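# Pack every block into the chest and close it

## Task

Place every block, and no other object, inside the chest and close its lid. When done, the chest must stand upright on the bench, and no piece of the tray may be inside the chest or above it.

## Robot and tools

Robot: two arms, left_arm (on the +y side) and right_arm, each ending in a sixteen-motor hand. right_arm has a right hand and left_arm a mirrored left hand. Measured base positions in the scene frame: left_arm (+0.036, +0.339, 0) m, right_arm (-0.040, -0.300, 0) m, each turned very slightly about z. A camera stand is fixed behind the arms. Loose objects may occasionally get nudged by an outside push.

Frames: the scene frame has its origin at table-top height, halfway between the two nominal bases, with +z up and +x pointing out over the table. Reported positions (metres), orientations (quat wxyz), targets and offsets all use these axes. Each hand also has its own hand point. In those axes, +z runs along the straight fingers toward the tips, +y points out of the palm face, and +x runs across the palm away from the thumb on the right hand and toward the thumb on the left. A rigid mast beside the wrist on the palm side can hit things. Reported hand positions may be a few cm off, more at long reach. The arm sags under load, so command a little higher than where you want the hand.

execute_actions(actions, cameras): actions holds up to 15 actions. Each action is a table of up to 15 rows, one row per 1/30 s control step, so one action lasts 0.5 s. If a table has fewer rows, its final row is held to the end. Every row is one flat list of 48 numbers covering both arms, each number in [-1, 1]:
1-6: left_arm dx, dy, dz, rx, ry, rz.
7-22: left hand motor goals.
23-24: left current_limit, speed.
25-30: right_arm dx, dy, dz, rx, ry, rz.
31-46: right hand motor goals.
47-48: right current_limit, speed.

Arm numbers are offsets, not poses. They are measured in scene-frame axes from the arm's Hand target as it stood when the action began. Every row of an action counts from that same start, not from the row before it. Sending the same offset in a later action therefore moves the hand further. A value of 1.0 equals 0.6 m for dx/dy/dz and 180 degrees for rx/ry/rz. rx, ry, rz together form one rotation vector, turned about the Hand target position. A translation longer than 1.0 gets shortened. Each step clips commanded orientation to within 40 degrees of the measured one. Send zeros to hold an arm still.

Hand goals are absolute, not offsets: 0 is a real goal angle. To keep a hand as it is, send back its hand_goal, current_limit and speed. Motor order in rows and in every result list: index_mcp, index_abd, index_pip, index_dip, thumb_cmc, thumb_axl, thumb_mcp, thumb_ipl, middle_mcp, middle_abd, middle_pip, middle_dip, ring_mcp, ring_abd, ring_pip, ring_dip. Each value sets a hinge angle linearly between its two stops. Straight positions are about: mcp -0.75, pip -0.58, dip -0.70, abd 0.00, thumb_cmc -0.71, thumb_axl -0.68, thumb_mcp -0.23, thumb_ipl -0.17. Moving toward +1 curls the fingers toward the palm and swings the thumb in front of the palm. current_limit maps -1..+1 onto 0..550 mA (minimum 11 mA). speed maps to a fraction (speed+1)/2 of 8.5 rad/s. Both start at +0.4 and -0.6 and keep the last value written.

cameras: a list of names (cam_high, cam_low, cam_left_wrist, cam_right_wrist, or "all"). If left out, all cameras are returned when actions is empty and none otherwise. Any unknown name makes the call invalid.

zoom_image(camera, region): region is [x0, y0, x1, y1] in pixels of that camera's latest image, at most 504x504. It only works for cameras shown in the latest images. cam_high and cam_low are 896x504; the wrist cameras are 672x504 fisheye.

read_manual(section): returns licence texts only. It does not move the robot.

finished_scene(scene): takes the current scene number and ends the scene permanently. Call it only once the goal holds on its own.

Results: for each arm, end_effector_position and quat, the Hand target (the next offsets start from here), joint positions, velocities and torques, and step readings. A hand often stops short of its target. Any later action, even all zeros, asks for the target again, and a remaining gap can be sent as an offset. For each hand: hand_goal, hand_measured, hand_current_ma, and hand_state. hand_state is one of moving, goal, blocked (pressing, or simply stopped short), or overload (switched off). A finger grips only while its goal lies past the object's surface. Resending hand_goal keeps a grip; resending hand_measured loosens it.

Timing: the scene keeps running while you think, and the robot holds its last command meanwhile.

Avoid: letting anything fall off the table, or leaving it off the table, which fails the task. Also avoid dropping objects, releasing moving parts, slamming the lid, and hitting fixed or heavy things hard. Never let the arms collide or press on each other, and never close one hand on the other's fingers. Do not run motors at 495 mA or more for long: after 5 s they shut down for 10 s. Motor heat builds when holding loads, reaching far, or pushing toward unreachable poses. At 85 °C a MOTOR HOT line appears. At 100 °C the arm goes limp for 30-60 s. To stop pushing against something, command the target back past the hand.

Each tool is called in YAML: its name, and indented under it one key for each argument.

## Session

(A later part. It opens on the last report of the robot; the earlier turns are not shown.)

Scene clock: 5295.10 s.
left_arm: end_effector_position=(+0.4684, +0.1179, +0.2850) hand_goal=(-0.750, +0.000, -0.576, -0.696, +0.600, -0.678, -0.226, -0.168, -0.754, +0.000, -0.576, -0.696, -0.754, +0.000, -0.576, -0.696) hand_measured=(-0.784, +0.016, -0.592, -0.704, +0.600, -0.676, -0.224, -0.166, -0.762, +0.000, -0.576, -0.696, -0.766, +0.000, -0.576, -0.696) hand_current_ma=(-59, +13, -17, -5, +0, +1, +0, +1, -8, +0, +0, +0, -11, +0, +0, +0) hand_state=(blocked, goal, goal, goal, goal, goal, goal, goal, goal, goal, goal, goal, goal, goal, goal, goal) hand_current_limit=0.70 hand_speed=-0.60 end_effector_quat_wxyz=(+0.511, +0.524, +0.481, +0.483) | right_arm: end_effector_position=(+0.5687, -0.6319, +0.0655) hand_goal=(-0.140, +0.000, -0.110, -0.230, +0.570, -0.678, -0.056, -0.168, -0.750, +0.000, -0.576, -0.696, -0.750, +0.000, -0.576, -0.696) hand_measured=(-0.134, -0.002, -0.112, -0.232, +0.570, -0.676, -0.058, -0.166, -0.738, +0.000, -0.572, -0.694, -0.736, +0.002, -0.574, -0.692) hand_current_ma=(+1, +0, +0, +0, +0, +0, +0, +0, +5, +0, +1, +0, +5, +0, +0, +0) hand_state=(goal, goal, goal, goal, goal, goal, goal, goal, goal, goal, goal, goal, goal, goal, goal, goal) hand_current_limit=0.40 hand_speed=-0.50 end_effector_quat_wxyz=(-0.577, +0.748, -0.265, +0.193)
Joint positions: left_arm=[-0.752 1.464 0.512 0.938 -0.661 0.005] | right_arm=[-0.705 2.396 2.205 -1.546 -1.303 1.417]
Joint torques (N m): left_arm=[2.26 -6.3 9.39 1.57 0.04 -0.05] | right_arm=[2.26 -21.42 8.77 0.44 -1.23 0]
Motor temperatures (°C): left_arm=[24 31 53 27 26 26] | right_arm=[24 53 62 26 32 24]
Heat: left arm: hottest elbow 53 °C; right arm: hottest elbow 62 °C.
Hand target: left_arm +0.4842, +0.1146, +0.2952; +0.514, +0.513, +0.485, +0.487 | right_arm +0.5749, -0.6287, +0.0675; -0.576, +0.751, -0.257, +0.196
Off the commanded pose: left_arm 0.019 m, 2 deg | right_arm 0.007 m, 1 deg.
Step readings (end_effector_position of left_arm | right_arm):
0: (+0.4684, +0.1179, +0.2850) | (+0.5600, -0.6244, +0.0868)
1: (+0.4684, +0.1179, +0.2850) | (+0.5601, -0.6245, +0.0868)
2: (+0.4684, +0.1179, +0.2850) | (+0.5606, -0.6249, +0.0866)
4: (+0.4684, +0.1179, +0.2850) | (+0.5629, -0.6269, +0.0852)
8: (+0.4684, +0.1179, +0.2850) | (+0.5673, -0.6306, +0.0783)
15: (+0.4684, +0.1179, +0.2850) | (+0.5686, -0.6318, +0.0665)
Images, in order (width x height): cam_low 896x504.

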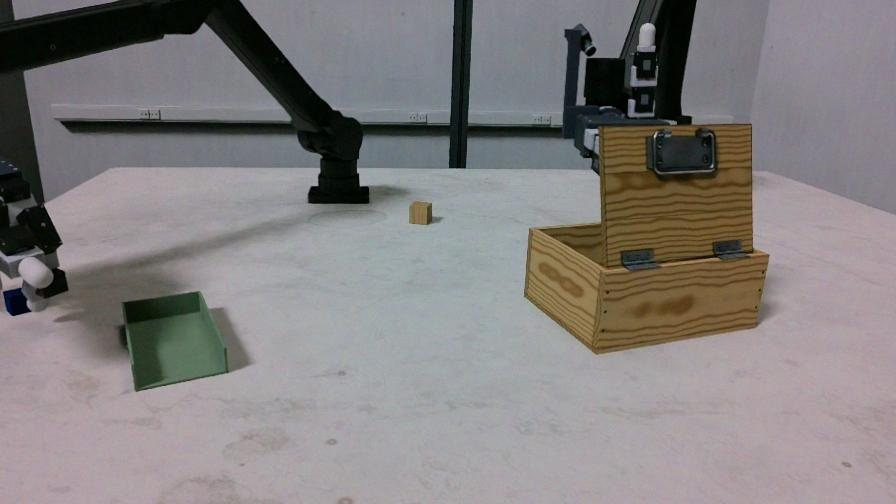

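execute_actions:
  actions:
    - [[0,0,0,0,0,0,-0.75,0,-0.576,-0.696,0.6,-0.678,-0.226,-0.168,-0.754,0,-0.576,-0.696,-0.754,0,-0.576,-0.696,0.7,-0.6,-0.014,0.0105,0,0,0,0,-0.14,0,-0.11,-0.23,0.571,-0.678,-0.056,-0.168,-0.75,0,-0.576,-0.696,-0.75,0,-0.576,-0.696,0.4,-0.5]]
  cameras: ["cam_low"]

zoom_image:
  camera: "cam_low"
  region: [0, 200, 120, 340]

Scene clock: 5309.73 s.
left_arm: end_effector_position=(+0.4684, +0.1179, +0.2850) hand_goal=(-0.750, +0.000, -0.576, -0.696, +0.600, -0.678, -0.226, -0.168, -0.754, +0.000, -0.576, -0.696, -0.754, +0.000, -0.576, -0.696) hand_measured=(-0.784, +0.016, -0.592, -0.704, +0.600, -0.676, -0.224, -0.166, -0.762, +0.000, -0.576, -0.696, -0.766, +0.000, -0.576, -0.696) hand_current_ma=(-59, +13, -17, -5, +0, +1, +0, +1, -8, +0, +0, +0, -11, +0, +0, +0) hand_state=(blocked, goal, goal, goal, goal, goal, goal, goal, goal, goal, goal, goal, goal, goal, goal, goal) hand_current_limit=0.70 hand_speed=-0.60 end_effector_quat_wxyz=(+0.511, +0.524, +0.481, +0.483) | right_arm: end_effector_position=(+0.5604, -0.6242, +0.0478) hand_goal=(-0.140, +0.000, -0.110, -0.230, +0.570, -0.678, -0.056, -0.168, -0.750, +0.000, -0.576, -0.696, -0.750, +0.000, -0.576, -0.696) hand_measured=(-0.134, -0.002, -0.108, -0.230, +0.570, -0.676, -0.058, -0.166, -0.738, +0.000, -0.572, -0.694, -0.736, +0.002, -0.574, -0.692) hand_current_ma=(+1, +0, +0, +0, +0, +0, +0, +0, +5, +0, +1, +0, +5, +0, +0, +0) hand_state=(goal, goal, goal, goal, goal, goal, goal, goal, goal, goal, goal, goal, goal, goal, goal, goal) hand_current_limit=0.40 hand_speed=-0.50 end_effector_quat_wxyz=(-0.582, +0.744, -0.274, +0.182)
Joint positions: left_arm=[-0.752 1.464 0.512 0.938 -0.661 0.005] | right_arm=[-0.705 2.393 2.147 -1.522 -1.306 1.417]
Joint torques (N m): left_arm=[2.26 -6.01 9.35 1.62 0.04 -0.03] | right_arm=[2.2 -23.77 7.84 0.43 -1.12 -0.04]
Motor temperatures (°C): left_arm=[24 31 53 27 26 26] | right_arm=[24 53 60 26 32 24]
Heat: left arm: hottest elbow 53 °C; right arm: hottest elbow 60 °C.
Hand target: left_arm +0.4842, +0.1146, +0.2952; +0.514, +0.513, +0.485, +0.487 | right_arm +0.5666, -0.6224, +0.0675; -0.576, +0.751, -0.257, +0.196
Off the commanded pose: left_arm 0.019 m, 2 deg | right_arm 0.021 m, 3 deg.
Step readings (end_effector_position of left_arm | right_arm):
0: (+0.4684, +0.1179, +0.2850) | (+0.5687, -0.6319, +0.0655)
1: (+0.4684, +0.1179, +0.2850) | (+0.5687, -0.6319, +0.0655)
2: (+0.4684, +0.1179, +0.2850) | (+0.5683, -0.6315, +0.0644)
4: (+0.4684, +0.1179, +0.2850) | (+0.5667, -0.6299, +0.0612)
8: (+0.4684, +0.1179, +0.2850) | (+0.5606, -0.6247, +0.0506)
15: (+0.4684, +0.1179, +0.2850) | (+0.5603, -0.6241, +0.0477)
Images, in order (width x height): cam_low 896x504.

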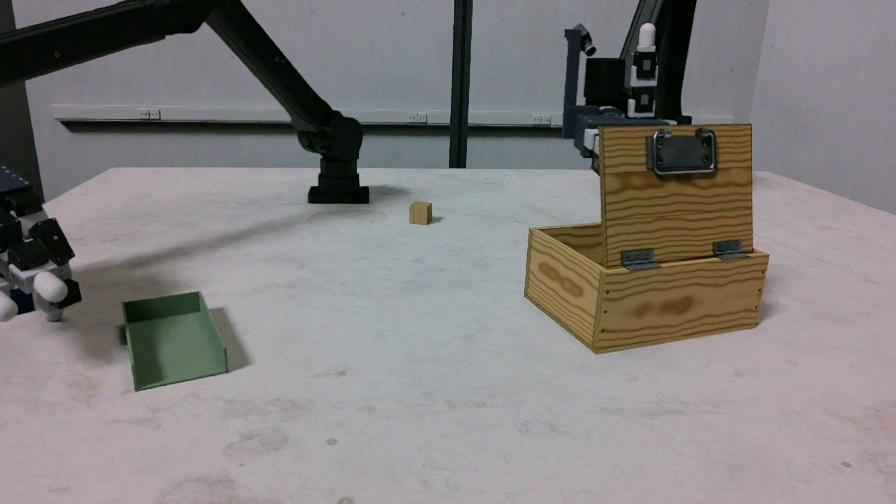

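Scaled by 3.600.

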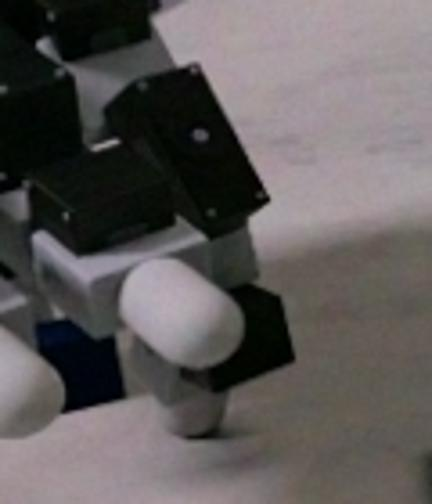

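execute_actions:
  actions:
    - [[0,0,0,0,0,0,-0.75,0,-0.576,-0.696,0.6,-0.678,-0.226,-0.168,-0.754,0,-0.576,-0.696,-0.754,0,-0.576,-0.696,0.7,-0.6,0,0,0.006,0,0,0,0.26,0,-0.11,-0.23,0.571,-0.678,-0.056,-0.168,-0.75,0,-0.576,-0.696,-0.75,0,-0.576,-0.696,0.2,-0.85]]
    - [[0,0,0,0,0,0,-0.75,0,-0.576,-0.696,0.6,-0.678,-0.226,-0.168,-0.754,0,-0.576,-0.696,-0.754,0,-0.576,-0.696,0.7,-0.6,0,0,0,0,0,0,0.26,0,-0.11,-0.23,0.571,-0.678,-0.056,-0.168,-0.75,0,-0.576,-0.696,-0.75,0,-0.576,-0.696,0.2,-0.85]]
  cameras: ["cam_low"]

zoom_image:
  camera: "cam_low"
  region: [0, 200, 120, 340]

Scene clock: 5328.17 s.
left_arm: end_effector_position=(+0.4684, +0.1179, +0.2850) hand_goal=(-0.750, +0.000, -0.576, -0.696, +0.600, -0.678, -0.226, -0.168, -0.754, +0.000, -0.576, -0.696, -0.754, +0.000, -0.576, -0.696) hand_measured=(-0.784, +0.016, -0.592, -0.704, +0.600, -0.676, -0.224, -0.166, -0.762, +0.000, -0.576, -0.696, -0.766, +0.000, -0.576, -0.696) hand_current_ma=(-59, +13, -17, -5, +0, +1, +0, +1, -8, +0, +0, +0, -11, +0, +0, +0) hand_state=(blocked, goal, goal, goal, goal, goal, goal, goal, goal, goal, goal, goal, goal, goal, goal, goal) hand_current_limit=0.70 hand_speed=-0.60 end_effector_quat_wxyz=(+0.511, +0.524, +0.481, +0.483) | right_arm: end_effector_position=(+0.5604, -0.6242, +0.0483) hand_goal=(+0.260, +0.000, -0.110, -0.230, +0.570, -0.678, -0.056, -0.168, -0.750, +0.000, -0.576, -0.696, -0.750, +0.000, -0.576, -0.696) hand_measured=(+0.170, -0.010, -0.136, -0.240, +0.590, -0.676, -0.074, -0.176, -0.738, +0.000, -0.572, -0.694, -0.736, +0.002, -0.574, -0.692) hand_current_ma=(-168, -2, -16, -3, +9, +0, -12, -3, +5, +0, +1, +0, +5, +0, +0, +0) hand_state=(blocked, goal, blocked, goal, goal, goal, goal, goal, goal, goal, goal, goal, goal, goal, goal, goal) hand_current_limit=0.20 hand_speed=-0.85 end_effector_quat_wxyz=(-0.582, +0.744, -0.273, +0.182)
Joint positions: left_arm=[-0.752 1.464 0.512 0.938 -0.661 0.005] | right_arm=[-0.705 2.392 2.147 -1.522 -1.306 1.417]
Joint torques (N m): left_arm=[2.2 -6.07 9.36 1.58 0.04 -0.03] | right_arm=[2.08 -23.94 8.09 0.27 -1.1 -0.03]
Motor temperatures (°C): left_arm=[24 31 54 27 26 26] | right_arm=[24 53 57 26 32 24]
Heat: left arm: hottest elbow 54 °C; right arm: hottest elbow 57 °C.
Hand target: left_arm +0.4842, +0.1146, +0.2952; +0.514, +0.513, +0.485, +0.487 | right_arm +0.5666, -0.6224, +0.0711; -0.576, +0.751, -0.257, +0.196
Off the commanded pose: left_arm 0.019 m, 2 deg | right_arm 0.024 m, 3 deg.
Step readings (end_effector_position of left_arm | right_arm):
0: (+0.4684, +0.1179, +0.2850) | (+0.5604, -0.6242, +0.0478)
1: (+0.4684, +0.1179, +0.2850) | (+0.5604, -0.6242, +0.0478)
2: (+0.4684, +0.1179, +0.2850) | (+0.5604, -0.6242, +0.0478)
4: (+0.4684, +0.1179, +0.2850) | (+0.5604, -0.6242, +0.0481)
8: (+0.4684, +0.1179, +0.2850) | (+0.5604, -0.6242, +0.0481)
15: (+0.4684, +0.1179, +0.2850) | (+0.5604, -0.6242, +0.0481)
16: (+0.4684, +0.1179, +0.2850) | (+0.5604, -0.6242, +0.0481)
17: (+0.4684, +0.1179, +0.2850) | (+0.5604, -0.6242, +0.0481)
19: (+0.4684, +0.1179, +0.2850) | (+0.5604, -0.6242, +0.0481)
23: (+0.4684, +0.1179, +0.2850) | (+0.5604, -0.6242, +0.0483)
30: (+0.4684, +0.1179, +0.2850) | (+0.5604, -0.6242, +0.0483)
Images, in order (width x height): cam_low 896x504.

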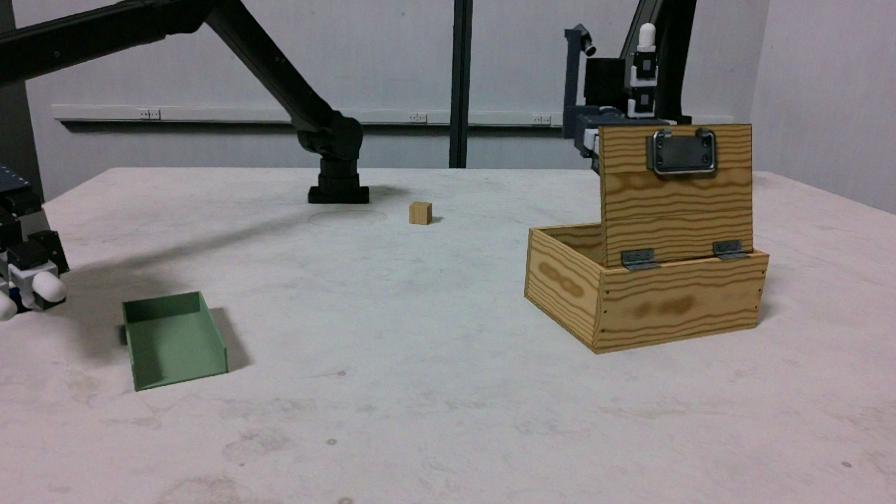

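Scaled by 3.600.

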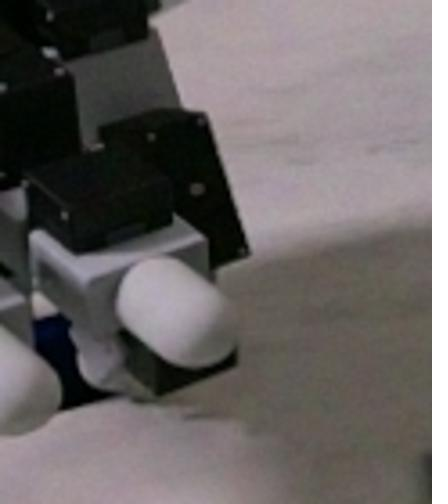

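execute_actions:
  actions:
    - [[0,0,0,0,0,0,-0.75,0,-0.576,-0.696,0.6,-0.678,-0.226,-0.168,-0.754,0,-0.576,-0.696,-0.754,0,-0.576,-0.696,0.7,-0.6,0,0,0,0,0,0,0.34,0,-0.08,-0.2,0.571,-0.678,-0.03,-0.15,-0.75,0,-0.576,-0.696,-0.75,0,-0.576,-0.696,0.3,-0.85]]
    - [[0,0,0,0,0,0,-0.75,0,-0.576,-0.696,0.6,-0.678,-0.226,-0.168,-0.754,0,-0.576,-0.696,-0.754,0,-0.576,-0.696,0.7,-0.6,0,0,0.06,0,0,0,0.34,0,-0.08,-0.2,0.571,-0.678,-0.03,-0.15,-0.75,0,-0.576,-0.696,-0.75,0,-0.576,-0.696,0.3,-0.85]]
    - [[0,0,0,0,0,0,-0.75,0,-0.576,-0.696,0.6,-0.678,-0.226,-0.168,-0.754,0,-0.576,-0.696,-0.754,0,-0.576,-0.696,0.7,-0.6,0,0,0.1,0,0,0,0.34,0,-0.08,-0.2,0.571,-0.678,-0.03,-0.15,-0.75,0,-0.576,-0.696,-0.75,0,-0.576,-0.696,0.3,-0.85]]
  cameras: ["cam_low","cam_right_wrist"]

zoom_image:
  camera: "cam_low"
  region: [0, 140, 120, 340]

Scene clock: 5348.97 s.
left_arm: end_effector_position=(+0.4684, +0.1179, +0.2850) hand_goal=(-0.750, +0.000, -0.576, -0.696, +0.600, -0.678, -0.226, -0.168, -0.754, +0.000, -0.576, -0.696, -0.754, +0.000, -0.576, -0.696) hand_measured=(-0.784, +0.016, -0.592, -0.704, +0.600, -0.676, -0.224, -0.166, -0.762, +0.000, -0.576, -0.696, -0.766, +0.000, -0.576, -0.696) hand_current_ma=(-59, +13, -17, -5, +0, +1, +0, +1, -8, +0, +0, +0, -11, +0, +0, +0) hand_state=(blocked, goal, goal, goal, goal, goal, goal, goal, goal, goal, goal, goal, goal, goal, goal, goal) hand_current_limit=0.70 hand_speed=-0.60 end_effector_quat_wxyz=(+0.511, +0.524, +0.481, +0.483) | right_arm: end_effector_position=(+0.5575, -0.6219, +0.1413) hand_goal=(+0.340, +0.000, -0.080, -0.200, +0.570, -0.678, -0.030, -0.150, -0.750, +0.000, -0.576, -0.696, -0.750, +0.000, -0.576, -0.696) hand_measured=(+0.186, -0.020, -0.136, -0.236, +0.606, -0.672, -0.074, -0.176, -0.738, +0.000, -0.572, -0.694, -0.736, +0.002, -0.574, -0.692) hand_current_ma=(-358, -8, -64, -29, +30, +1, -64, -26, +5, +0, +1, +0, +5, +0, +0, +0) hand_state=(blocked, blocked, blocked, blocked, blocked, goal, blocked, blocked, goal, goal, goal, goal, goal, goal, goal, goal) hand_current_limit=0.30 hand_speed=-0.85 end_effector_quat_wxyz=(-0.579, +0.745, -0.272, +0.187)
Joint positions: left_arm=[-0.752 1.464 0.512 0.938 -0.661 0.005] | right_arm=[-0.705 2.309 2.245 -1.676 -1.305 1.432]
Joint torques (N m): left_arm=[2.32 -6.24 9.33 1.61 0.05 -0.04] | right_arm=[2.2 -21.71 12.25 -0.2 -1.14 0.13]
Motor temperatures (°C): left_arm=[24 31 54 27 26 26] | right_arm=[24 52 55 26 32 24]
Heat: left arm: hottest elbow 54 °C; right arm: hottest elbow 55 °C.
Hand target: left_arm +0.4842, +0.1146, +0.2952; +0.514, +0.513, +0.485, +0.487 | right_arm +0.5665, -0.6224, +0.1670; -0.576, +0.751, -0.257, +0.196
Off the commanded pose: left_arm 0.019 m, 2 deg | right_arm 0.027 m, 2 deg.
joint sent to its limit (right arm) — joint 4 (wrist pitch), lower limit. The joint targets still meet the commanded pose.
Step readings (end_effector_position of left_arm | right_arm):
0: (+0.4684, +0.1179, +0.2850) | (+0.5604, -0.6242, +0.0483)
1: (+0.4684, +0.1179, +0.2850) | (+0.5604, -0.6242, +0.0483)
2: (+0.4684, +0.1179, +0.2850) | (+0.5604, -0.6242, +0.0483)
4: (+0.4684, +0.1179, +0.2850) | (+0.5604, -0.6242, +0.0483)
8: (+0.4684, +0.1179, +0.2850) | (+0.5604, -0.6242, +0.0483)
15: (+0.4684, +0.1179, +0.2850) | (+0.5604, -0.6242, +0.0483)
16: (+0.4684, +0.1179, +0.2850) | (+0.5605, -0.6243, +0.0486)
17: (+0.4684, +0.1179, +0.2850) | (+0.5603, -0.6241, +0.0489)
19: (+0.4684, +0.1179, +0.2850) | (+0.5588, -0.6229, +0.0511)
23: (+0.4684, +0.1179, +0.2850) | (+0.5562, -0.6207, +0.0597)
30: (+0.4684, +0.1179, +0.2850) | (+0.5550, -0.6197, +0.0739)
31: (+0.4684, +0.1179, +0.2850) | (+0.5548, -0.6195, +0.0747)
32: (+0.4684, +0.1179, +0.2850) | (+0.5544, -0.6192, +0.0764)
34: (+0.4684, +0.1179, +0.2850) | (+0.5527, -0.6178, +0.0815)
38: (+0.4684, +0.1179, +0.2850) | (+0.5528, -0.6179, +0.1010)
45: (+0.4684, +0.1179, +0.2850) | (+0.5569, -0.6214, +0.1370)
camera_calibration:
cam_right_wrist: T_world_to_cam=[[-0.731331, 0.396794, -0.554715, 0.770969], [-0.663393, -0.22506, 0.713623, 0.080332], [0.158317, 0.889889, 0.427824, 0.523668], [0, 0, 0, 1]] pos_world=[0.53422, -0.753843, 0.146304]
Images, in order (width x height): cam_low 896x504, cam_right_wrist 672x504.

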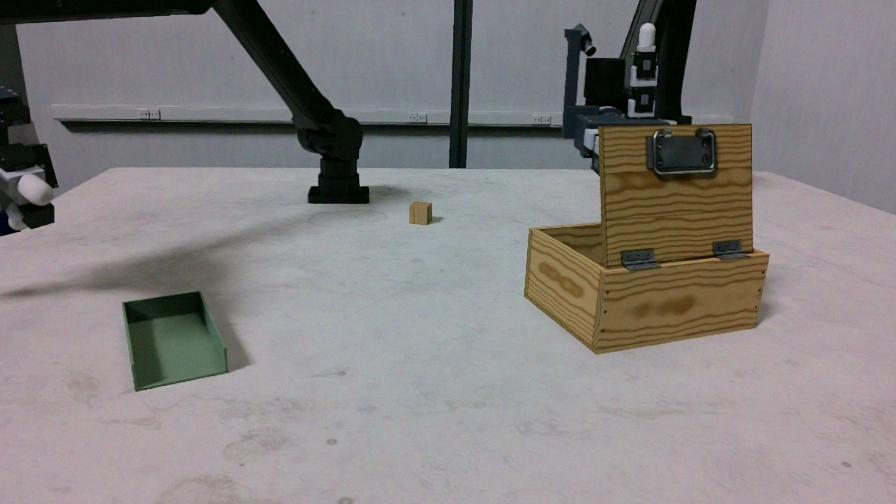

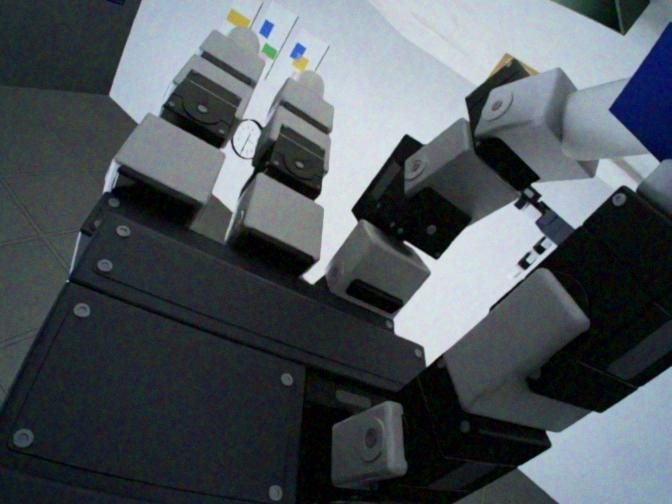

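Scaled by 2.520.

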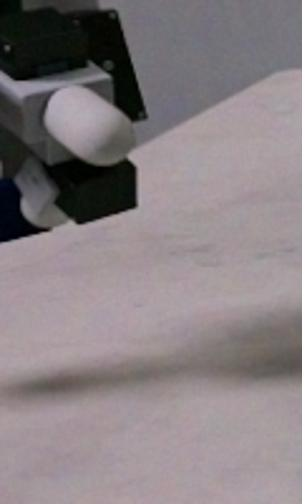

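execute_actions:
  actions:
    - [[0,0,0,0,0,0,-0.75,0,-0.576,-0.696,0.6,-0.678,-0.226,-0.168,-0.754,0,0.7,0.174,-0.754,0,0.7,0.174,0.7,-0.6,0,0,0.2,0,0,0,0.34,0,-0.08,-0.2,0.571,-0.678,-0.03,-0.15,0.1,0,0.5,0.2,0.1,0,0.5,0.2,0.3,-0.7]]
    - [[0,0,0,0,0,0,-0.75,0,-0.576,-0.696,0.6,-0.678,-0.226,-0.168,0.1,0,0.7,0.174,0.1,0,0.7,0.174,0.7,-0.6,0,0,0.2,0,0,0,0.34,0,-0.08,-0.2,0.571,-0.678,-0.03,-0.15,0.3,0,0.5,0.2,0.3,0,0.5,0.2,0.3,-0.7]]
    - [[0,0,0,0,0,0,-0.75,0,-0.576,-0.696,0.6,-0.678,-0.226,-0.168,0.3,0,0.7,0.174,0.3,0,0.7,0.174,0.7,-0.6,0,0.1,0,-0.0092,-0.046,0.109,0.34,0,-0.08,-0.2,0.571,-0.678,-0.03,-0.15,0.3,0,0.5,0.2,0.3,0,0.5,0.2,0.3,-0.7]]
  cameras: ["cam_low","cam_high","cam_left_wrist"]

Scene clock: 5578.37 s.
left_arm: end_effector_position=(+0.4684, +0.1178, +0.2847) hand_goal=(-0.750, +0.000, -0.576, -0.696, +0.600, -0.678, -0.226, -0.168, +0.300, +0.000, +0.700, +0.174, +0.300, +0.000, +0.700, +0.174) hand_measured=(-0.784, +0.016, -0.592, -0.704, +0.600, -0.676, -0.224, -0.166, +0.296, +0.000, +0.700, +0.172, +0.296, +0.000, +0.700, +0.172) hand_current_ma=(-59, +13, -17, -5, +0, +1, +0, +1, -2, +0, +0, -1, -3, +0, +0, -1) hand_state=(blocked, goal, goal, goal, goal, goal, goal, goal, goal, goal, goal, goal, goal, goal, goal, goal) hand_current_limit=0.70 hand_speed=-0.60 end_effector_quat_wxyz=(+0.510, +0.524, +0.481, +0.483) | right_arm: end_effector_position=(+0.5710, -0.5655, +0.3909) hand_goal=(+0.340, +0.000, -0.080, -0.200, +0.570, -0.678, -0.030, -0.150, +0.300, +0.000, +0.500, +0.200, +0.300, +0.000, +0.500, +0.200) hand_measured=(+0.186, -0.022, -0.136, -0.236, +0.606, -0.672, -0.074, -0.176, +0.298, +0.000, +0.494, +0.196, +0.298, +0.002, +0.494, +0.196) hand_current_ma=(-358, -9, -64, -29, +30, +1, -64, -26, +0, +0, -1, +0, +0, +0, -1, +0) hand_state=(blocked, blocked, blocked, blocked, blocked, goal, blocked, blocked, goal, goal, goal, goal, goal, goal, goal, goal) hand_current_limit=0.30 hand_speed=-0.70 end_effector_quat_wxyz=(-0.593, +0.731, -0.197, +0.275)
Joint positions: left_arm=[-0.752 1.465 0.512 0.937 -0.661 0.005] | right_arm=[-0.647 2.113 2.528 -1.678 -1.417 1.711]
Joint torques (N m): left_arm=[2.2 -6.07 9.26 1.52 0.03 -0.02] | right_arm=[1.44 -20.72 8.54 0.49 -1 -0.17]
Motor temperatures (°C): left_arm=[24 31 54 27 26 26] | right_arm=[24 56 65 26 31 24]
Heat: left arm: hottest elbow 54 °C; right arm: hottest elbow 65 °C.
Hand target: left_arm +0.4842, +0.1145, +0.2950; +0.514, +0.513, +0.485, +0.487 | right_arm +0.5665, -0.5624, +0.4072; -0.607, +0.776, -0.081, +0.153
Off the commanded pose: left_arm 0.019 m, 2 deg | right_arm 0.017 m, 20 deg.
joint sent to its limit (right arm) — joint 4 (wrist pitch), lower limit. The joint targets are off in orientation, not in position.
Step readings (end_effector_position of left_arm | right_arm):
0: (+0.4684, +0.1179, +0.2850) | (+0.5574, -0.6219, +0.1413)
1: (+0.4684, +0.1179, +0.2850) | (+0.5574, -0.6218, +0.1416)
2: (+0.4684, +0.1179, +0.2850) | (+0.5573, -0.6217, +0.1437)
4: (+0.4684, +0.1179, +0.2850) | (+0.5579, -0.6220, +0.1524)
8: (+0.4684, +0.1179, +0.2850) | (+0.5594, -0.6228, +0.1896)
15: (+0.4684, +0.1179, +0.2850) | (+0.5603, -0.6227, +0.2673)
16: (+0.4684, +0.1179, +0.2850) | (+0.5606, -0.6228, +0.2749)
17: (+0.4684, +0.1178, +0.2849) | (+0.5609, -0.6228, +0.2825)
19: (+0.4684, +0.1178, +0.2847) | (+0.5624, -0.6232, +0.3008)
23: (+0.4684, +0.1178, +0.2847) | (+0.5642, -0.6219, +0.3486)
30: (+0.4684, +0.1178, +0.2847) | (+0.5613, -0.6155, +0.4101)
31: (+0.4684, +0.1178, +0.2847) | (+0.5613, -0.6145, +0.4141)
32: (+0.4684, +0.1178, +0.2847) | (+0.5613, -0.6116, +0.4167)
34: (+0.4684, +0.1178, +0.2847) | (+0.5603, -0.6034, +0.4148)
38: (+0.4684, +0.1178, +0.2847) | (+0.5640, -0.5882, +0.3945)
45: (+0.4684, +0.1178, +0.2847) | (+0.5761, -0.5702, +0.3698)
camera_calibration:
cam_left_wrist: T_world_to_cam=[[-0.0663016, -0.77334, -0.630515, 0.271736], [-0.694192, 0.489655, -0.527575, 0.370334], [0.71673, 0.402719, -0.569311, -0.0991444], [0, 0, 0, 1]] pos_world=[0.346159, 0.0687354, 0.310269]
Images, in order (width x height): cam_high 896x504, cam_low 896x504, cam_left_wrist 672x504.

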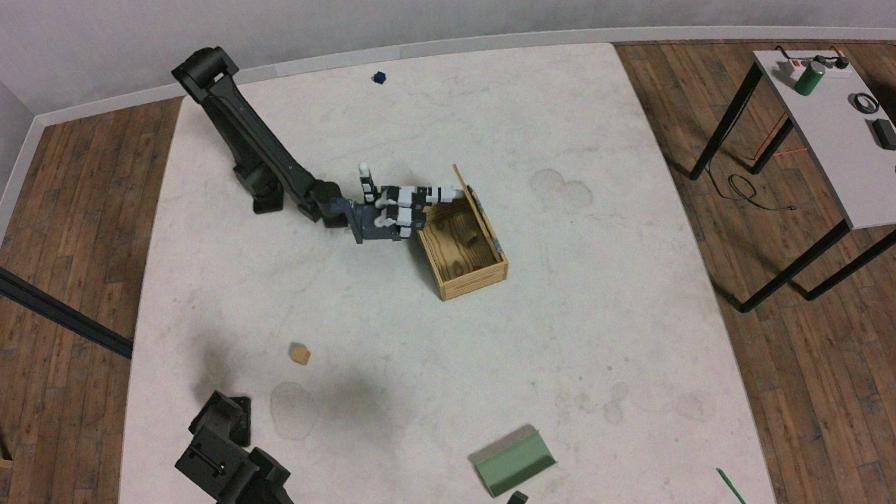

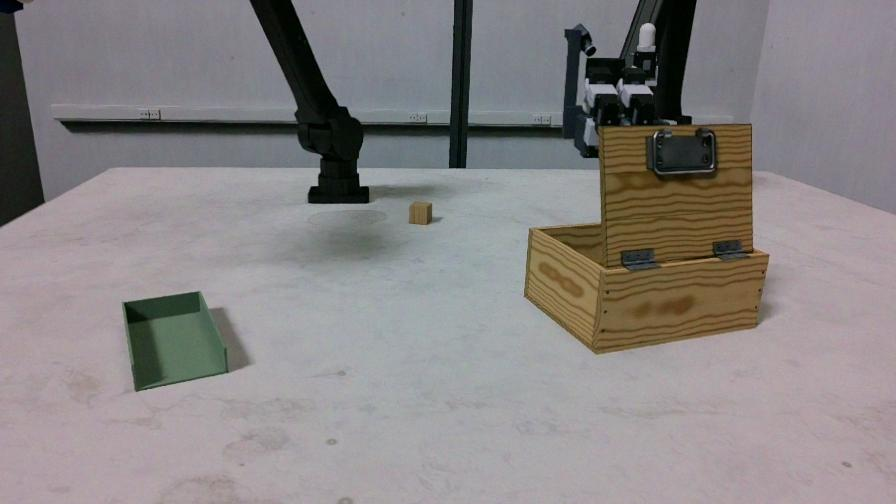

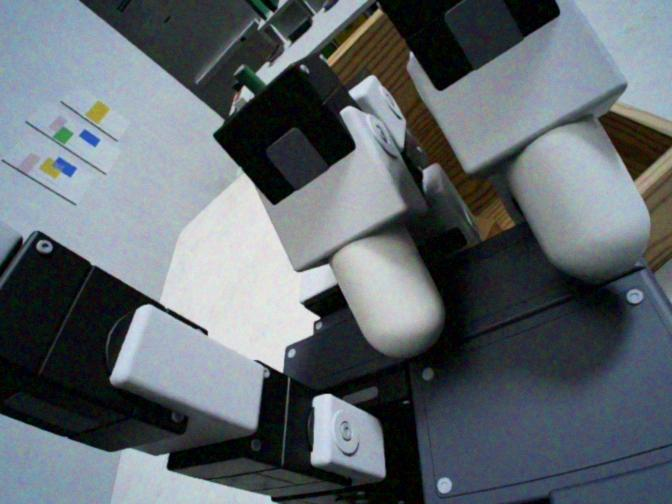

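execute_actions:
  actions: []

Scene clock: 5621.20 s.
left_arm: end_effector_position=(+0.4684, +0.1178, +0.2847) hand_goal=(-0.750, +0.000, -0.576, -0.696, +0.600, -0.678, -0.226, -0.168, +0.300, +0.000, +0.700, +0.174, +0.300, +0.000, +0.700, +0.174) hand_measured=(-0.784, +0.016, -0.592, -0.704, +0.600, -0.676, -0.224, -0.166, +0.296, +0.000, +0.700, +0.172, +0.296, +0.000, +0.700, +0.172) hand_current_ma=(-59, +13, -17, -5, +0, +1, +0, +1, -2, +0, +0, -1, -3, +0, +0, -1) hand_state=(blocked, goal, goal, goal, goal, goal, goal, goal, goal, goal, goal, goal, goal, goal, goal, goal) hand_current_limit=0.70 hand_speed=-0.60 end_effector_quat_wxyz=(+0.510, +0.524, +0.481, +0.483) | right_arm: end_effector_position=(+0.5710, -0.5655, +0.3909) hand_goal=(+0.340, +0.000, -0.080, -0.200, +0.570, -0.678, -0.030, -0.150, +0.300, +0.000, +0.500, +0.200, +0.300, +0.000, +0.500, +0.200) hand_measured=(+0.186, -0.022, -0.136, -0.236, +0.606, -0.672, -0.074, -0.176, +0.298, +0.000, +0.494, +0.196, +0.298, +0.002, +0.494, +0.196) hand_current_ma=(-358, -9, -64, -29, +30, +1, -64, -26, +0, +0, -1, +0, +0, +0, -1, +0) hand_state=(blocked, blocked, blocked, blocked, blocked, goal, blocked, blocked, goal, goal, goal, goal, goal, goal, goal, goal) hand_current_limit=0.30 hand_speed=-0.70 end_effector_quat_wxyz=(-0.593, +0.731, -0.197, +0.275)
Joint positions: left_arm=[-0.752 1.465 0.512 0.937 -0.661 0.005] | right_arm=[-0.647 2.113 2.528 -1.678 -1.417 1.711]
Joint velocities: within noise
Joint torques (N m): left_arm=[2.14 -5.95 9.36 1.51 0.04 -0.04] | right_arm=[1.49 -20.48 8.55 0.5 -1 -0.16]
Motor temperatures (°C): left_arm=[24 31 54 27 25 26] | right_arm=[24 58 57 26 31 24]
Heat: left arm: hottest elbow 54 °C; right arm: hottest shoulder 58 °C.
Hand target: left_arm +0.4842, +0.1145, +0.2950; +0.514, +0.513, +0.485, +0.487 | right_arm +0.5665, -0.5624, +0.4072; -0.607, +0.776, -0.081, +0.153
Off the commanded pose: left_arm 0.019 m, 2 deg | right_arm 0.017 m, 20 deg.
camera_calibration:
cam_left_wrist: T_world_to_cam=[[-0.0663016, -0.77334, -0.630515, 0.271736], [-0.694192, 0.489655, -0.527575, 0.370334], [0.71673, 0.402719, -0.569311, -0.0991444], [0, 0, 0, 1]] pos_world=[0.346159, 0.0687354, 0.310269]
cam_right_wrist: T_world_to_cam=[[-0.586453, 0.367836, -0.721644, 0.863052], [-0.80819, -0.206483, 0.551538, 0.0804007], [0.0538683, 0.906676, 0.418373, 0.437389], [0, 0, 0, 1]] pos_world=[0.547557, -0.69743, 0.39548]

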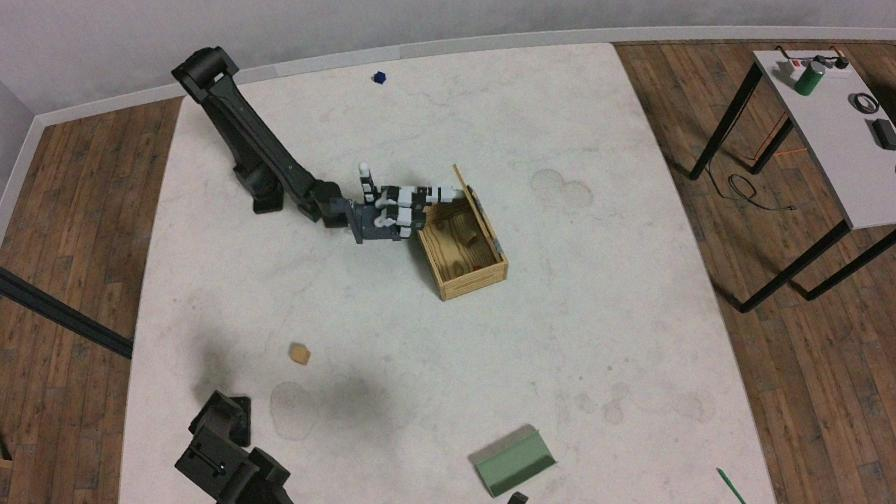

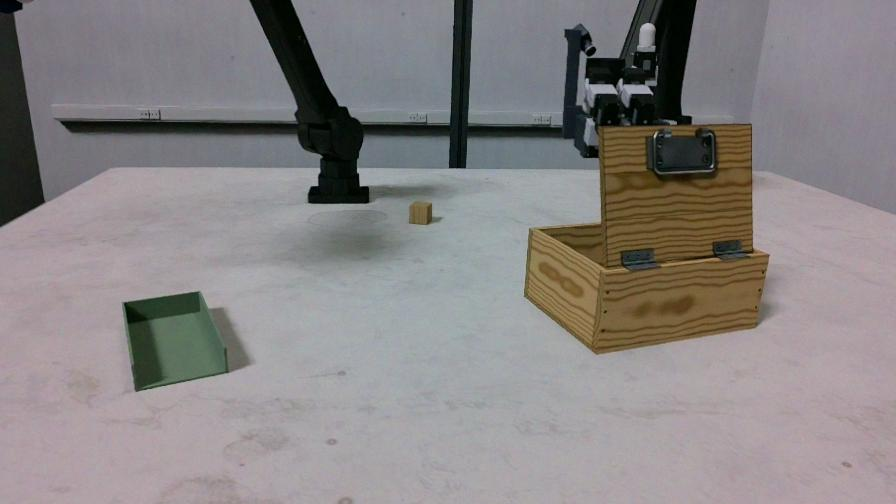

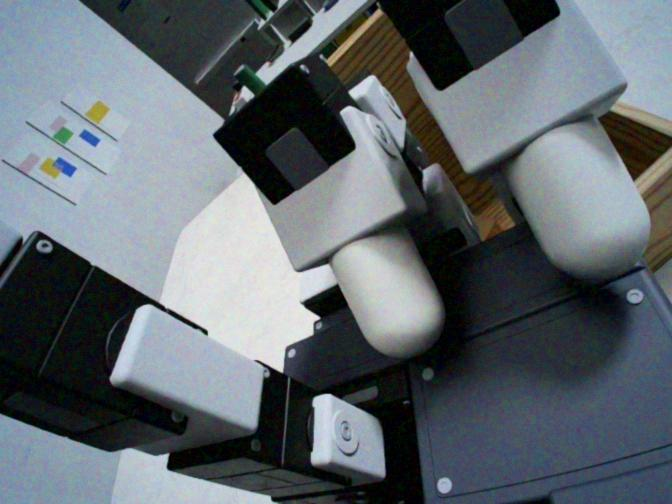

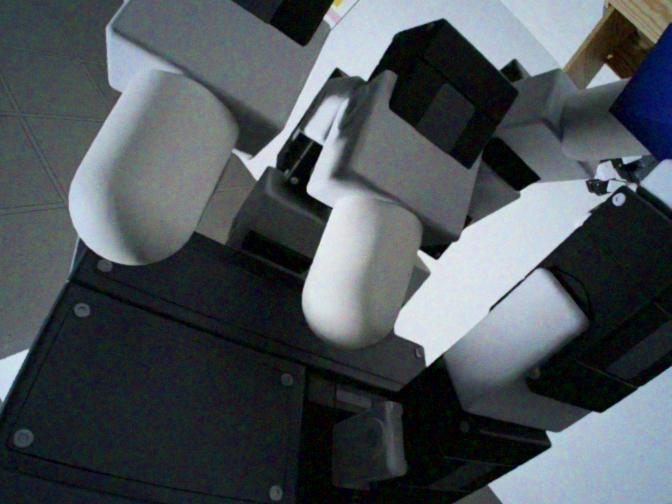

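zoom_image:
  camera: "cam_high"
  region: [400, 150, 530, 310]

Scaled by 3.150.

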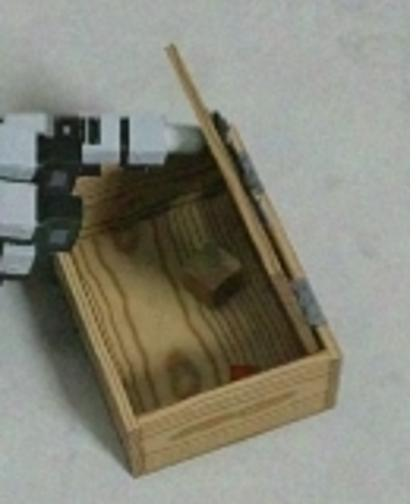

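execute_actions:
  actions:
    - [[-0.0023,0.028,0,0,0,-0.0333,-0.75,0,-0.576,-0.696,0.6,-0.678,-0.226,-0.168,0.3,0,0.7,0.174,0.3,0,0.7,0.174,0.7,-0.6,0,0,0,0,0,0,0.34,0,-0.08,-0.2,0.571,-0.678,-0.03,-0.15,0.3,0,0.5,0.2,0.3,0,0.5,0.2,0.3,-0.7]]
    - [[-0.0023,0.028,0,0,0,-0.0333,-0.75,0,-0.576,-0.696,0.6,-0.678,-0.226,-0.168,0.3,0,0.7,0.174,0.3,0,0.7,0.174,0.7,-0.6,0,0,0,0,0,0,0.34,0,-0.08,-0.2,0.571,-0.678,-0.03,-0.15,0.3,0,0.5,0.2,0.3,0,0.5,0.2,0.3,-0.7]]
  cameras: ["cam_high"]

Scene clock: 5676.93 s.
left_arm: end_effector_position=(+0.4820, +0.1402, +0.2888) hand_goal=(-0.750, +0.000, -0.576, -0.696, +0.600, -0.678, -0.226, -0.168, +0.300, +0.000, +0.700, +0.174, +0.300, +0.000, +0.700, +0.174) hand_measured=(-0.780, +0.016, -0.588, -0.702, +0.600, -0.676, -0.224, -0.166, +0.298, +0.000, +0.700, +0.172, +0.296, +0.000, +0.700, +0.172) hand_current_ma=(-49, +14, -12, -4, +0, +1, +0, +1, -1, +0, +0, -1, -2, +0, +0, -1) hand_state=(blocked, goal, goal, goal, goal, goal, goal, goal, goal, goal, goal, goal, goal, goal, goal, goal) hand_current_limit=0.70 hand_speed=-0.60 end_effector_quat_wxyz=(+0.560, +0.568, +0.426, +0.427) | right_arm: end_effector_position=(+0.5717, -0.5666, +0.3904) hand_goal=(+0.340, +0.000, -0.080, -0.200, +0.570, -0.678, -0.030, -0.150, +0.300, +0.000, +0.500, +0.200, +0.300, +0.000, +0.500, +0.200) hand_measured=(+0.186, -0.022, -0.136, -0.236, +0.606, -0.672, -0.074, -0.176, +0.298, +0.000, +0.494, +0.196, +0.298, +0.002, +0.494, +0.196) hand_current_ma=(-358, -9, -64, -29, +30, +1, -64, -26, +0, +0, -1, +0, +0, +0, -1, +0) hand_state=(blocked, blocked, blocked, blocked, blocked, goal, blocked, blocked, goal, goal, goal, goal, goal, goal, goal, goal) hand_current_limit=0.30 hand_speed=-0.70 end_effector_quat_wxyz=(-0.590, +0.733, -0.193, +0.278)
Joint positions: left_arm=[-0.586 1.4 0.455 0.937 -0.29 0.005] | right_arm=[-0.647 2.113 2.528 -1.678 -1.414 1.698]
Joint torques (N m): left_arm=[1.85 -8.12 5.75 1.88 0.11 -0.07] | right_arm=[1.55 -20.72 8.43 0.5 -0.98 -0.16]
Motor temperatures (°C): left_arm=[24 31 54 27 25 26] | right_arm=[24 58 54 26 31 24]
Heat: left arm: hottest elbow 54 °C; right arm: hottest shoulder 58 °C.
Hand target: left_arm +0.4815, +0.1482, +0.2950; +0.562, +0.561, +0.428, +0.431 | right_arm +0.5665, -0.5623, +0.4072; -0.607, +0.776, -0.081, +0.153
Off the commanded pose: left_arm 0.010 m, 1 deg | right_arm 0.018 m, 20 deg.
joint sent to its limit (right arm) — joint 4 (wrist pitch), lower limit. The joint targets are off in orientation, not in position.
Step readings (end_effector_position of left_arm | right_arm):
0: (+0.4684, +0.1178, +0.2847) | (+0.5710, -0.5655, +0.3909)
1: (+0.4685, +0.1172, +0.2847) | (+0.5710, -0.5655, +0.3909)
2: (+0.4698, +0.1147, +0.2847) | (+0.5710, -0.5656, +0.3909)
4: (+0.4741, +0.1118, +0.2847) | (+0.5712, -0.5658, +0.3908)
8: (+0.4821, +0.1182, +0.2855) | (+0.5714, -0.5661, +0.3906)
15: (+0.4828, +0.1217, +0.2869) | (+0.5716, -0.5664, +0.3904)
16: (+0.4828, +0.1212, +0.2867) | (+0.5716, -0.5664, +0.3904)
17: (+0.4828, +0.1196, +0.2862) | (+0.5716, -0.5664, +0.3904)
19: (+0.4820, +0.1202, +0.2857) | (+0.5717, -0.5665, +0.3904)
23: (+0.4815, +0.1355, +0.2877) | (+0.5717, -0.5665, +0.3904)
30: (+0.4819, +0.1400, +0.2888) | (+0.5717, -0.5666, +0.3904)
Images, in order (width x height): cam_high 896x504.

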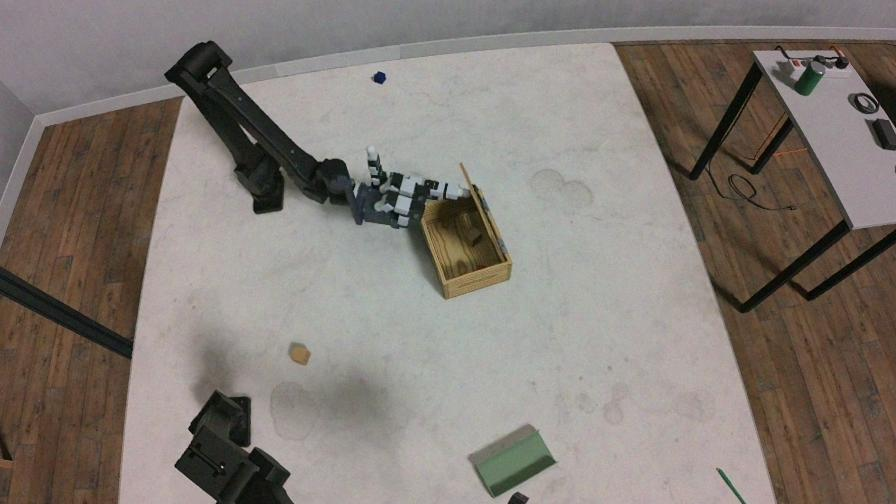

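execute_actions:
  actions:
    - [[-0.006,0.028,0,0,0,-0.0333,-0.75,0,-0.576,-0.696,0.6,-0.678,-0.226,-0.168,0.3,0,0.7,0.174,0.3,0,0.7,0.174,0.7,-0.6,0,0,0,0,0,0,0.34,0,-0.08,-0.2,0.571,-0.678,-0.03,-0.15,0.3,0,0.5,0.2,0.3,0,0.5,0.2,0.3,-0.7]]
    - [[-0.005,0.03,0,0,0,-0.0333,-0.75,0,-0.576,-0.696,0.6,-0.678,-0.226,-0.168,0.3,0,0.7,0.174,0.3,0,0.7,0.174,0.7,-0.6,0,0,0,0,0,0,0.34,0,-0.08,-0.2,0.571,-0.678,-0.03,-0.15,0.3,0,0.5,0.2,0.3,0,0.5,0.2,0.3,-0.7]]
  cameras: ["cam_high"]

zoom_image:
  camera: "cam_high"
  region: [380, 140, 560, 310]

Scene clock: 5695.70 s.
left_arm: end_effector_position=(+0.4761, +0.1775, +0.2918) hand_goal=(-0.750, +0.000, -0.576, -0.696, +0.600, -0.678, -0.226, -0.168, +0.300, +0.000, +0.700, +0.174, +0.300, +0.000, +0.700, +0.174) hand_measured=(-0.776, +0.008, -0.584, -0.700, +0.600, -0.676, -0.224, -0.166, +0.298, +0.000, +0.700, +0.172, +0.296, +0.000, +0.700, +0.172) hand_current_ma=(-37, +4, -7, -2, +0, +1, +0, +1, -1, +0, +0, -1, -2, +0, +0, -1) hand_state=(blocked, goal, goal, goal, goal, goal, goal, goal, goal, goal, goal, goal, goal, goal, goal, goal) hand_current_limit=0.70 hand_speed=-0.60 end_effector_quat_wxyz=(+0.604, +0.605, +0.365, +0.369) | right_arm: end_effector_position=(+0.5717, -0.5666, +0.3904) hand_goal=(+0.340, +0.000, -0.080, -0.200, +0.570, -0.678, -0.030, -0.150, +0.300, +0.000, +0.500, +0.200, +0.300, +0.000, +0.500, +0.200) hand_measured=(+0.186, -0.022, -0.136, -0.236, +0.606, -0.672, -0.074, -0.176, +0.298, +0.000, +0.494, +0.196, +0.298, +0.002, +0.494, +0.196) hand_current_ma=(-357, -9, -64, -29, +30, +1, -64, -26, +0, +0, -1, +0, +0, +0, -1, +0) hand_state=(blocked, blocked, blocked, blocked, blocked, goal, blocked, blocked, goal, goal, goal, goal, goal, goal, goal, goal) hand_current_limit=0.30 hand_speed=-0.70 end_effector_quat_wxyz=(-0.590, +0.733, -0.193, +0.278)
Joint positions: left_arm=[-0.372 1.318 0.382 0.937 0.129 0.005] | right_arm=[-0.647 2.113 2.528 -1.678 -1.414 1.698]
Joint torques (N m): left_arm=[2.14 -6.77 5.78 1.68 0.15 -0.07] | right_arm=[1.55 -20.84 8.43 0.5 -0.98 -0.16]
Motor temperatures (°C): left_arm=[24 31 52 27 25 26] | right_arm=[24 59 53 26 30 24]
Heat: left arm: hottest elbow 52 °C; right arm: hottest shoulder 59 °C.
Hand target: left_arm +0.4748, +0.1830, +0.2952; +0.604, +0.602, +0.368, +0.370 | right_arm +0.5665, -0.5623, +0.4072; -0.607, +0.776, -0.081, +0.153
Off the commanded pose: left_arm 0.006 m, 0 deg | right_arm 0.018 m, 20 deg.
joint sent to its limit (right arm) — joint 4 (wrist pitch), lower limit. The joint targets are off in orientation, not in position.
Step readings (end_effector_position of left_arm | right_arm):
0: (+0.4820, +0.1402, +0.2888) | (+0.5717, -0.5666, +0.3904)
1: (+0.4818, +0.1396, +0.2888) | (+0.5717, -0.5666, +0.3904)
2: (+0.4815, +0.1375, +0.2884) | (+0.5717, -0.5666, +0.3904)
4: (+0.4798, +0.1378, +0.2877) | (+0.5717, -0.5666, +0.3904)
8: (+0.4782, +0.1524, +0.2883) | (+0.5717, -0.5666, +0.3904)
15: (+0.4795, +0.1592, +0.2913) | (+0.5717, -0.5666, +0.3904)
16: (+0.4793, +0.1587, +0.2912) | (+0.5717, -0.5666, +0.3904)
17: (+0.4787, +0.1564, +0.2911) | (+0.5717, -0.5666, +0.3904)
19: (+0.4760, +0.1556, +0.2904) | (+0.5717, -0.5666, +0.3904)
23: (+0.4746, +0.1700, +0.2896) | (+0.5717, -0.5666, +0.3904)
30: (+0.4762, +0.1776, +0.2918) | (+0.5717, -0.5666, +0.3904)
Images, in order (width x height): cam_high 896x504.

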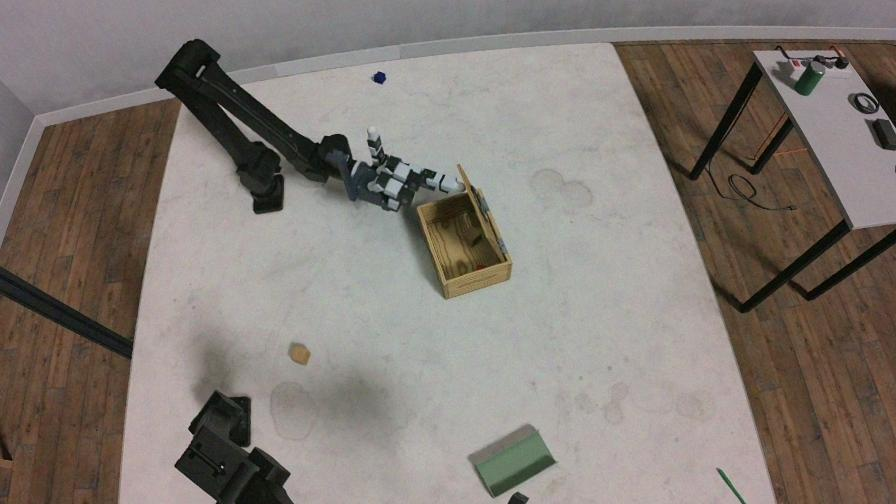

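Scaled by 2.800.

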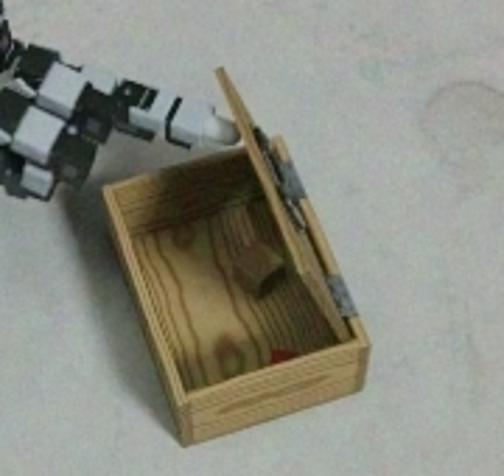

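execute_actions:
  actions:
    - [[0.007,0.019,0,0,0,-0.0345,-0.75,0,-0.576,-0.696,0.6,-0.678,-0.226,-0.168,0.3,0,0.7,0.174,0.3,0,0.7,0.174,0.7,-0.6,0,0,0,0,0,0,0.34,0,-0.08,-0.2,0.571,-0.678,-0.03,-0.15,0.3,0,0.5,0.2,0.3,0,0.5,0.2,0.3,-0.7]]
    - [[0.007,0.019,0,0,0,-0.0345,-0.75,0,-0.576,-0.696,0.6,-0.678,-0.226,-0.168,0.3,0,0.7,0.174,0.3,0,0.7,0.174,0.7,-0.6,0,0,0,0,0,0,0.34,0,-0.08,-0.2,0.571,-0.678,-0.03,-0.15,0.3,0,0.5,0.2,0.3,0,0.5,0.2,0.3,-0.7]]
  cameras: ["cam_high", "cam_low"]

zoom_image:
  camera: "cam_high"
  region: [380, 140, 560, 310]

Scene clock: 5728.50 s.
left_arm: end_effector_position=(+0.4740, +0.2022, +0.2916) hand_goal=(-0.750, +0.000, -0.576, -0.696, +0.600, -0.678, -0.226, -0.168, +0.300, +0.000, +0.700, +0.174, +0.300, +0.000, +0.700, +0.174) hand_measured=(-0.774, +0.012, -0.584, -0.700, +0.600, -0.676, -0.224, -0.166, +0.298, +0.000, +0.700, +0.172, +0.296, +0.000, +0.700, +0.172) hand_current_ma=(-35, +9, -7, -2, +0, +1, +0, +1, -1, +0, +0, -1, -2, +0, +0, -1) hand_state=(blocked, goal, goal, goal, goal, goal, goal, goal, goal, goal, goal, goal, goal, goal, goal, goal) hand_current_limit=0.70 hand_speed=-0.60 end_effector_quat_wxyz=(+0.640, +0.641, +0.297, +0.301) | right_arm: end_effector_position=(+0.5717, -0.5666, +0.3904) hand_goal=(+0.340, +0.000, -0.080, -0.200, +0.570, -0.678, -0.030, -0.150, +0.300, +0.000, +0.500, +0.200, +0.300, +0.000, +0.500, +0.200) hand_measured=(+0.186, -0.022, -0.136, -0.236, +0.606, -0.672, -0.074, -0.176, +0.298, +0.000, +0.494, +0.196, +0.298, +0.002, +0.494, +0.196) hand_current_ma=(-358, -9, -64, -29, +30, +1, -64, -26, +0, +0, -1, +0, +0, +0, -1, +0) hand_state=(blocked, blocked, blocked, blocked, blocked, goal, blocked, blocked, goal, goal, goal, goal, goal, goal, goal, goal) hand_current_limit=0.30 hand_speed=-0.70 end_effector_quat_wxyz=(-0.590, +0.733, -0.193, +0.278)
Joint positions: left_arm=[-0.165 1.318 0.382 0.937 0.554 0.005] | right_arm=[-0.647 2.113 2.528 -1.678 -1.414 1.698]
Joint torques (N m): left_arm=[1.61 -4.31 7.73 1.76 0.12 -0.09] | right_arm=[1.49 -20.72 8.43 0.49 -0.98 -0.16]
Motor temperatures (°C): left_arm=[24 32 50 27 26 26] | right_arm=[24 59 53 26 30 24]
Heat: left arm: hottest elbow 50 °C; right arm: hottest shoulder 59 °C.
Hand target: left_arm +0.4833, +0.2058, +0.2951; +0.641, +0.638, +0.300, +0.302 | right_arm +0.5665, -0.5623, +0.4072; -0.607, +0.776, -0.081, +0.153
Off the commanded pose: left_arm 0.011 m, 1 deg | right_arm 0.018 m, 20 deg.
joint sent to its limit (right arm) — joint 4 (wrist pitch), lower limit. The joint targets are off in orientation, not in position.
Step readings (end_effector_position of left_arm | right_arm):
0: (+0.4761, +0.1775, +0.2918) | (+0.5717, -0.5666, +0.3904)
1: (+0.4759, +0.1769, +0.2918) | (+0.5717, -0.5666, +0.3904)
2: (+0.4749, +0.1745, +0.2918) | (+0.5717, -0.5666, +0.3904)
4: (+0.4735, +0.1729, +0.2916) | (+0.5717, -0.5666, +0.3904)
8: (+0.4765, +0.1847, +0.2916) | (+0.5717, -0.5666, +0.3904)
15: (+0.4778, +0.1901, +0.2916) | (+0.5717, -0.5666, +0.3904)
16: (+0.4775, +0.1895, +0.2916) | (+0.5717, -0.5666, +0.3904)
17: (+0.4759, +0.1874, +0.2916) | (+0.5717, -0.5666, +0.3904)
19: (+0.4728, +0.1860, +0.2916) | (+0.5717, -0.5666, +0.3904)
23: (+0.4738, +0.1978, +0.2916) | (+0.5717, -0.5666, +0.3904)
30: (+0.4742, +0.2024, +0.2916) | (+0.5717, -0.5666, +0.3904)
Images, in order (width x height): cam_high 896x504, cam_low 896x504.

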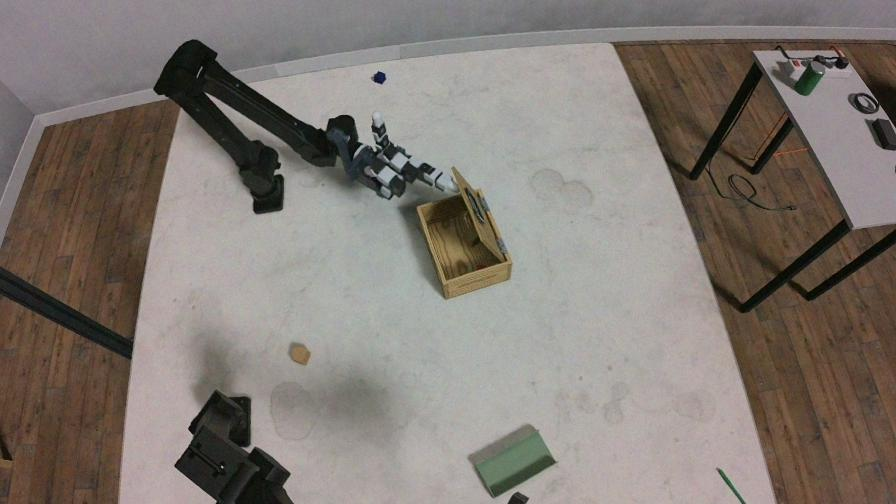

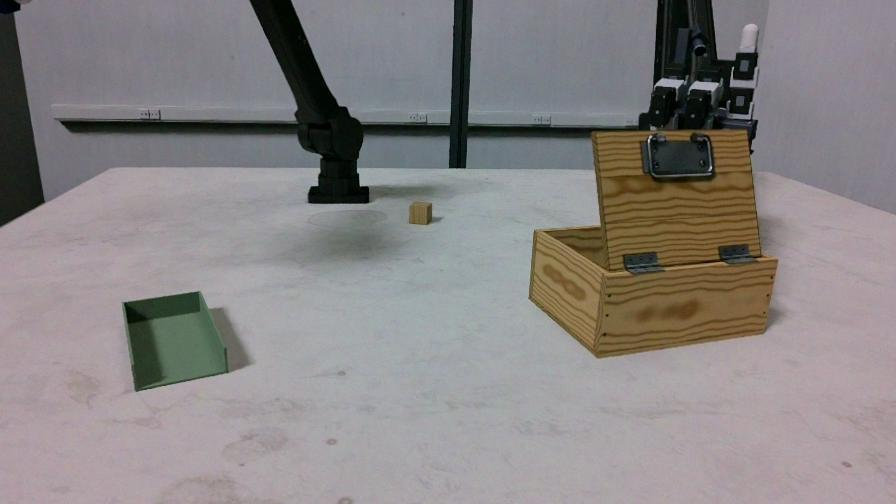

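Scaled by 2.800.

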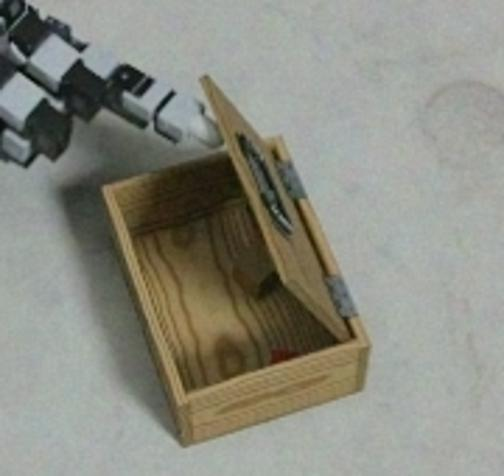

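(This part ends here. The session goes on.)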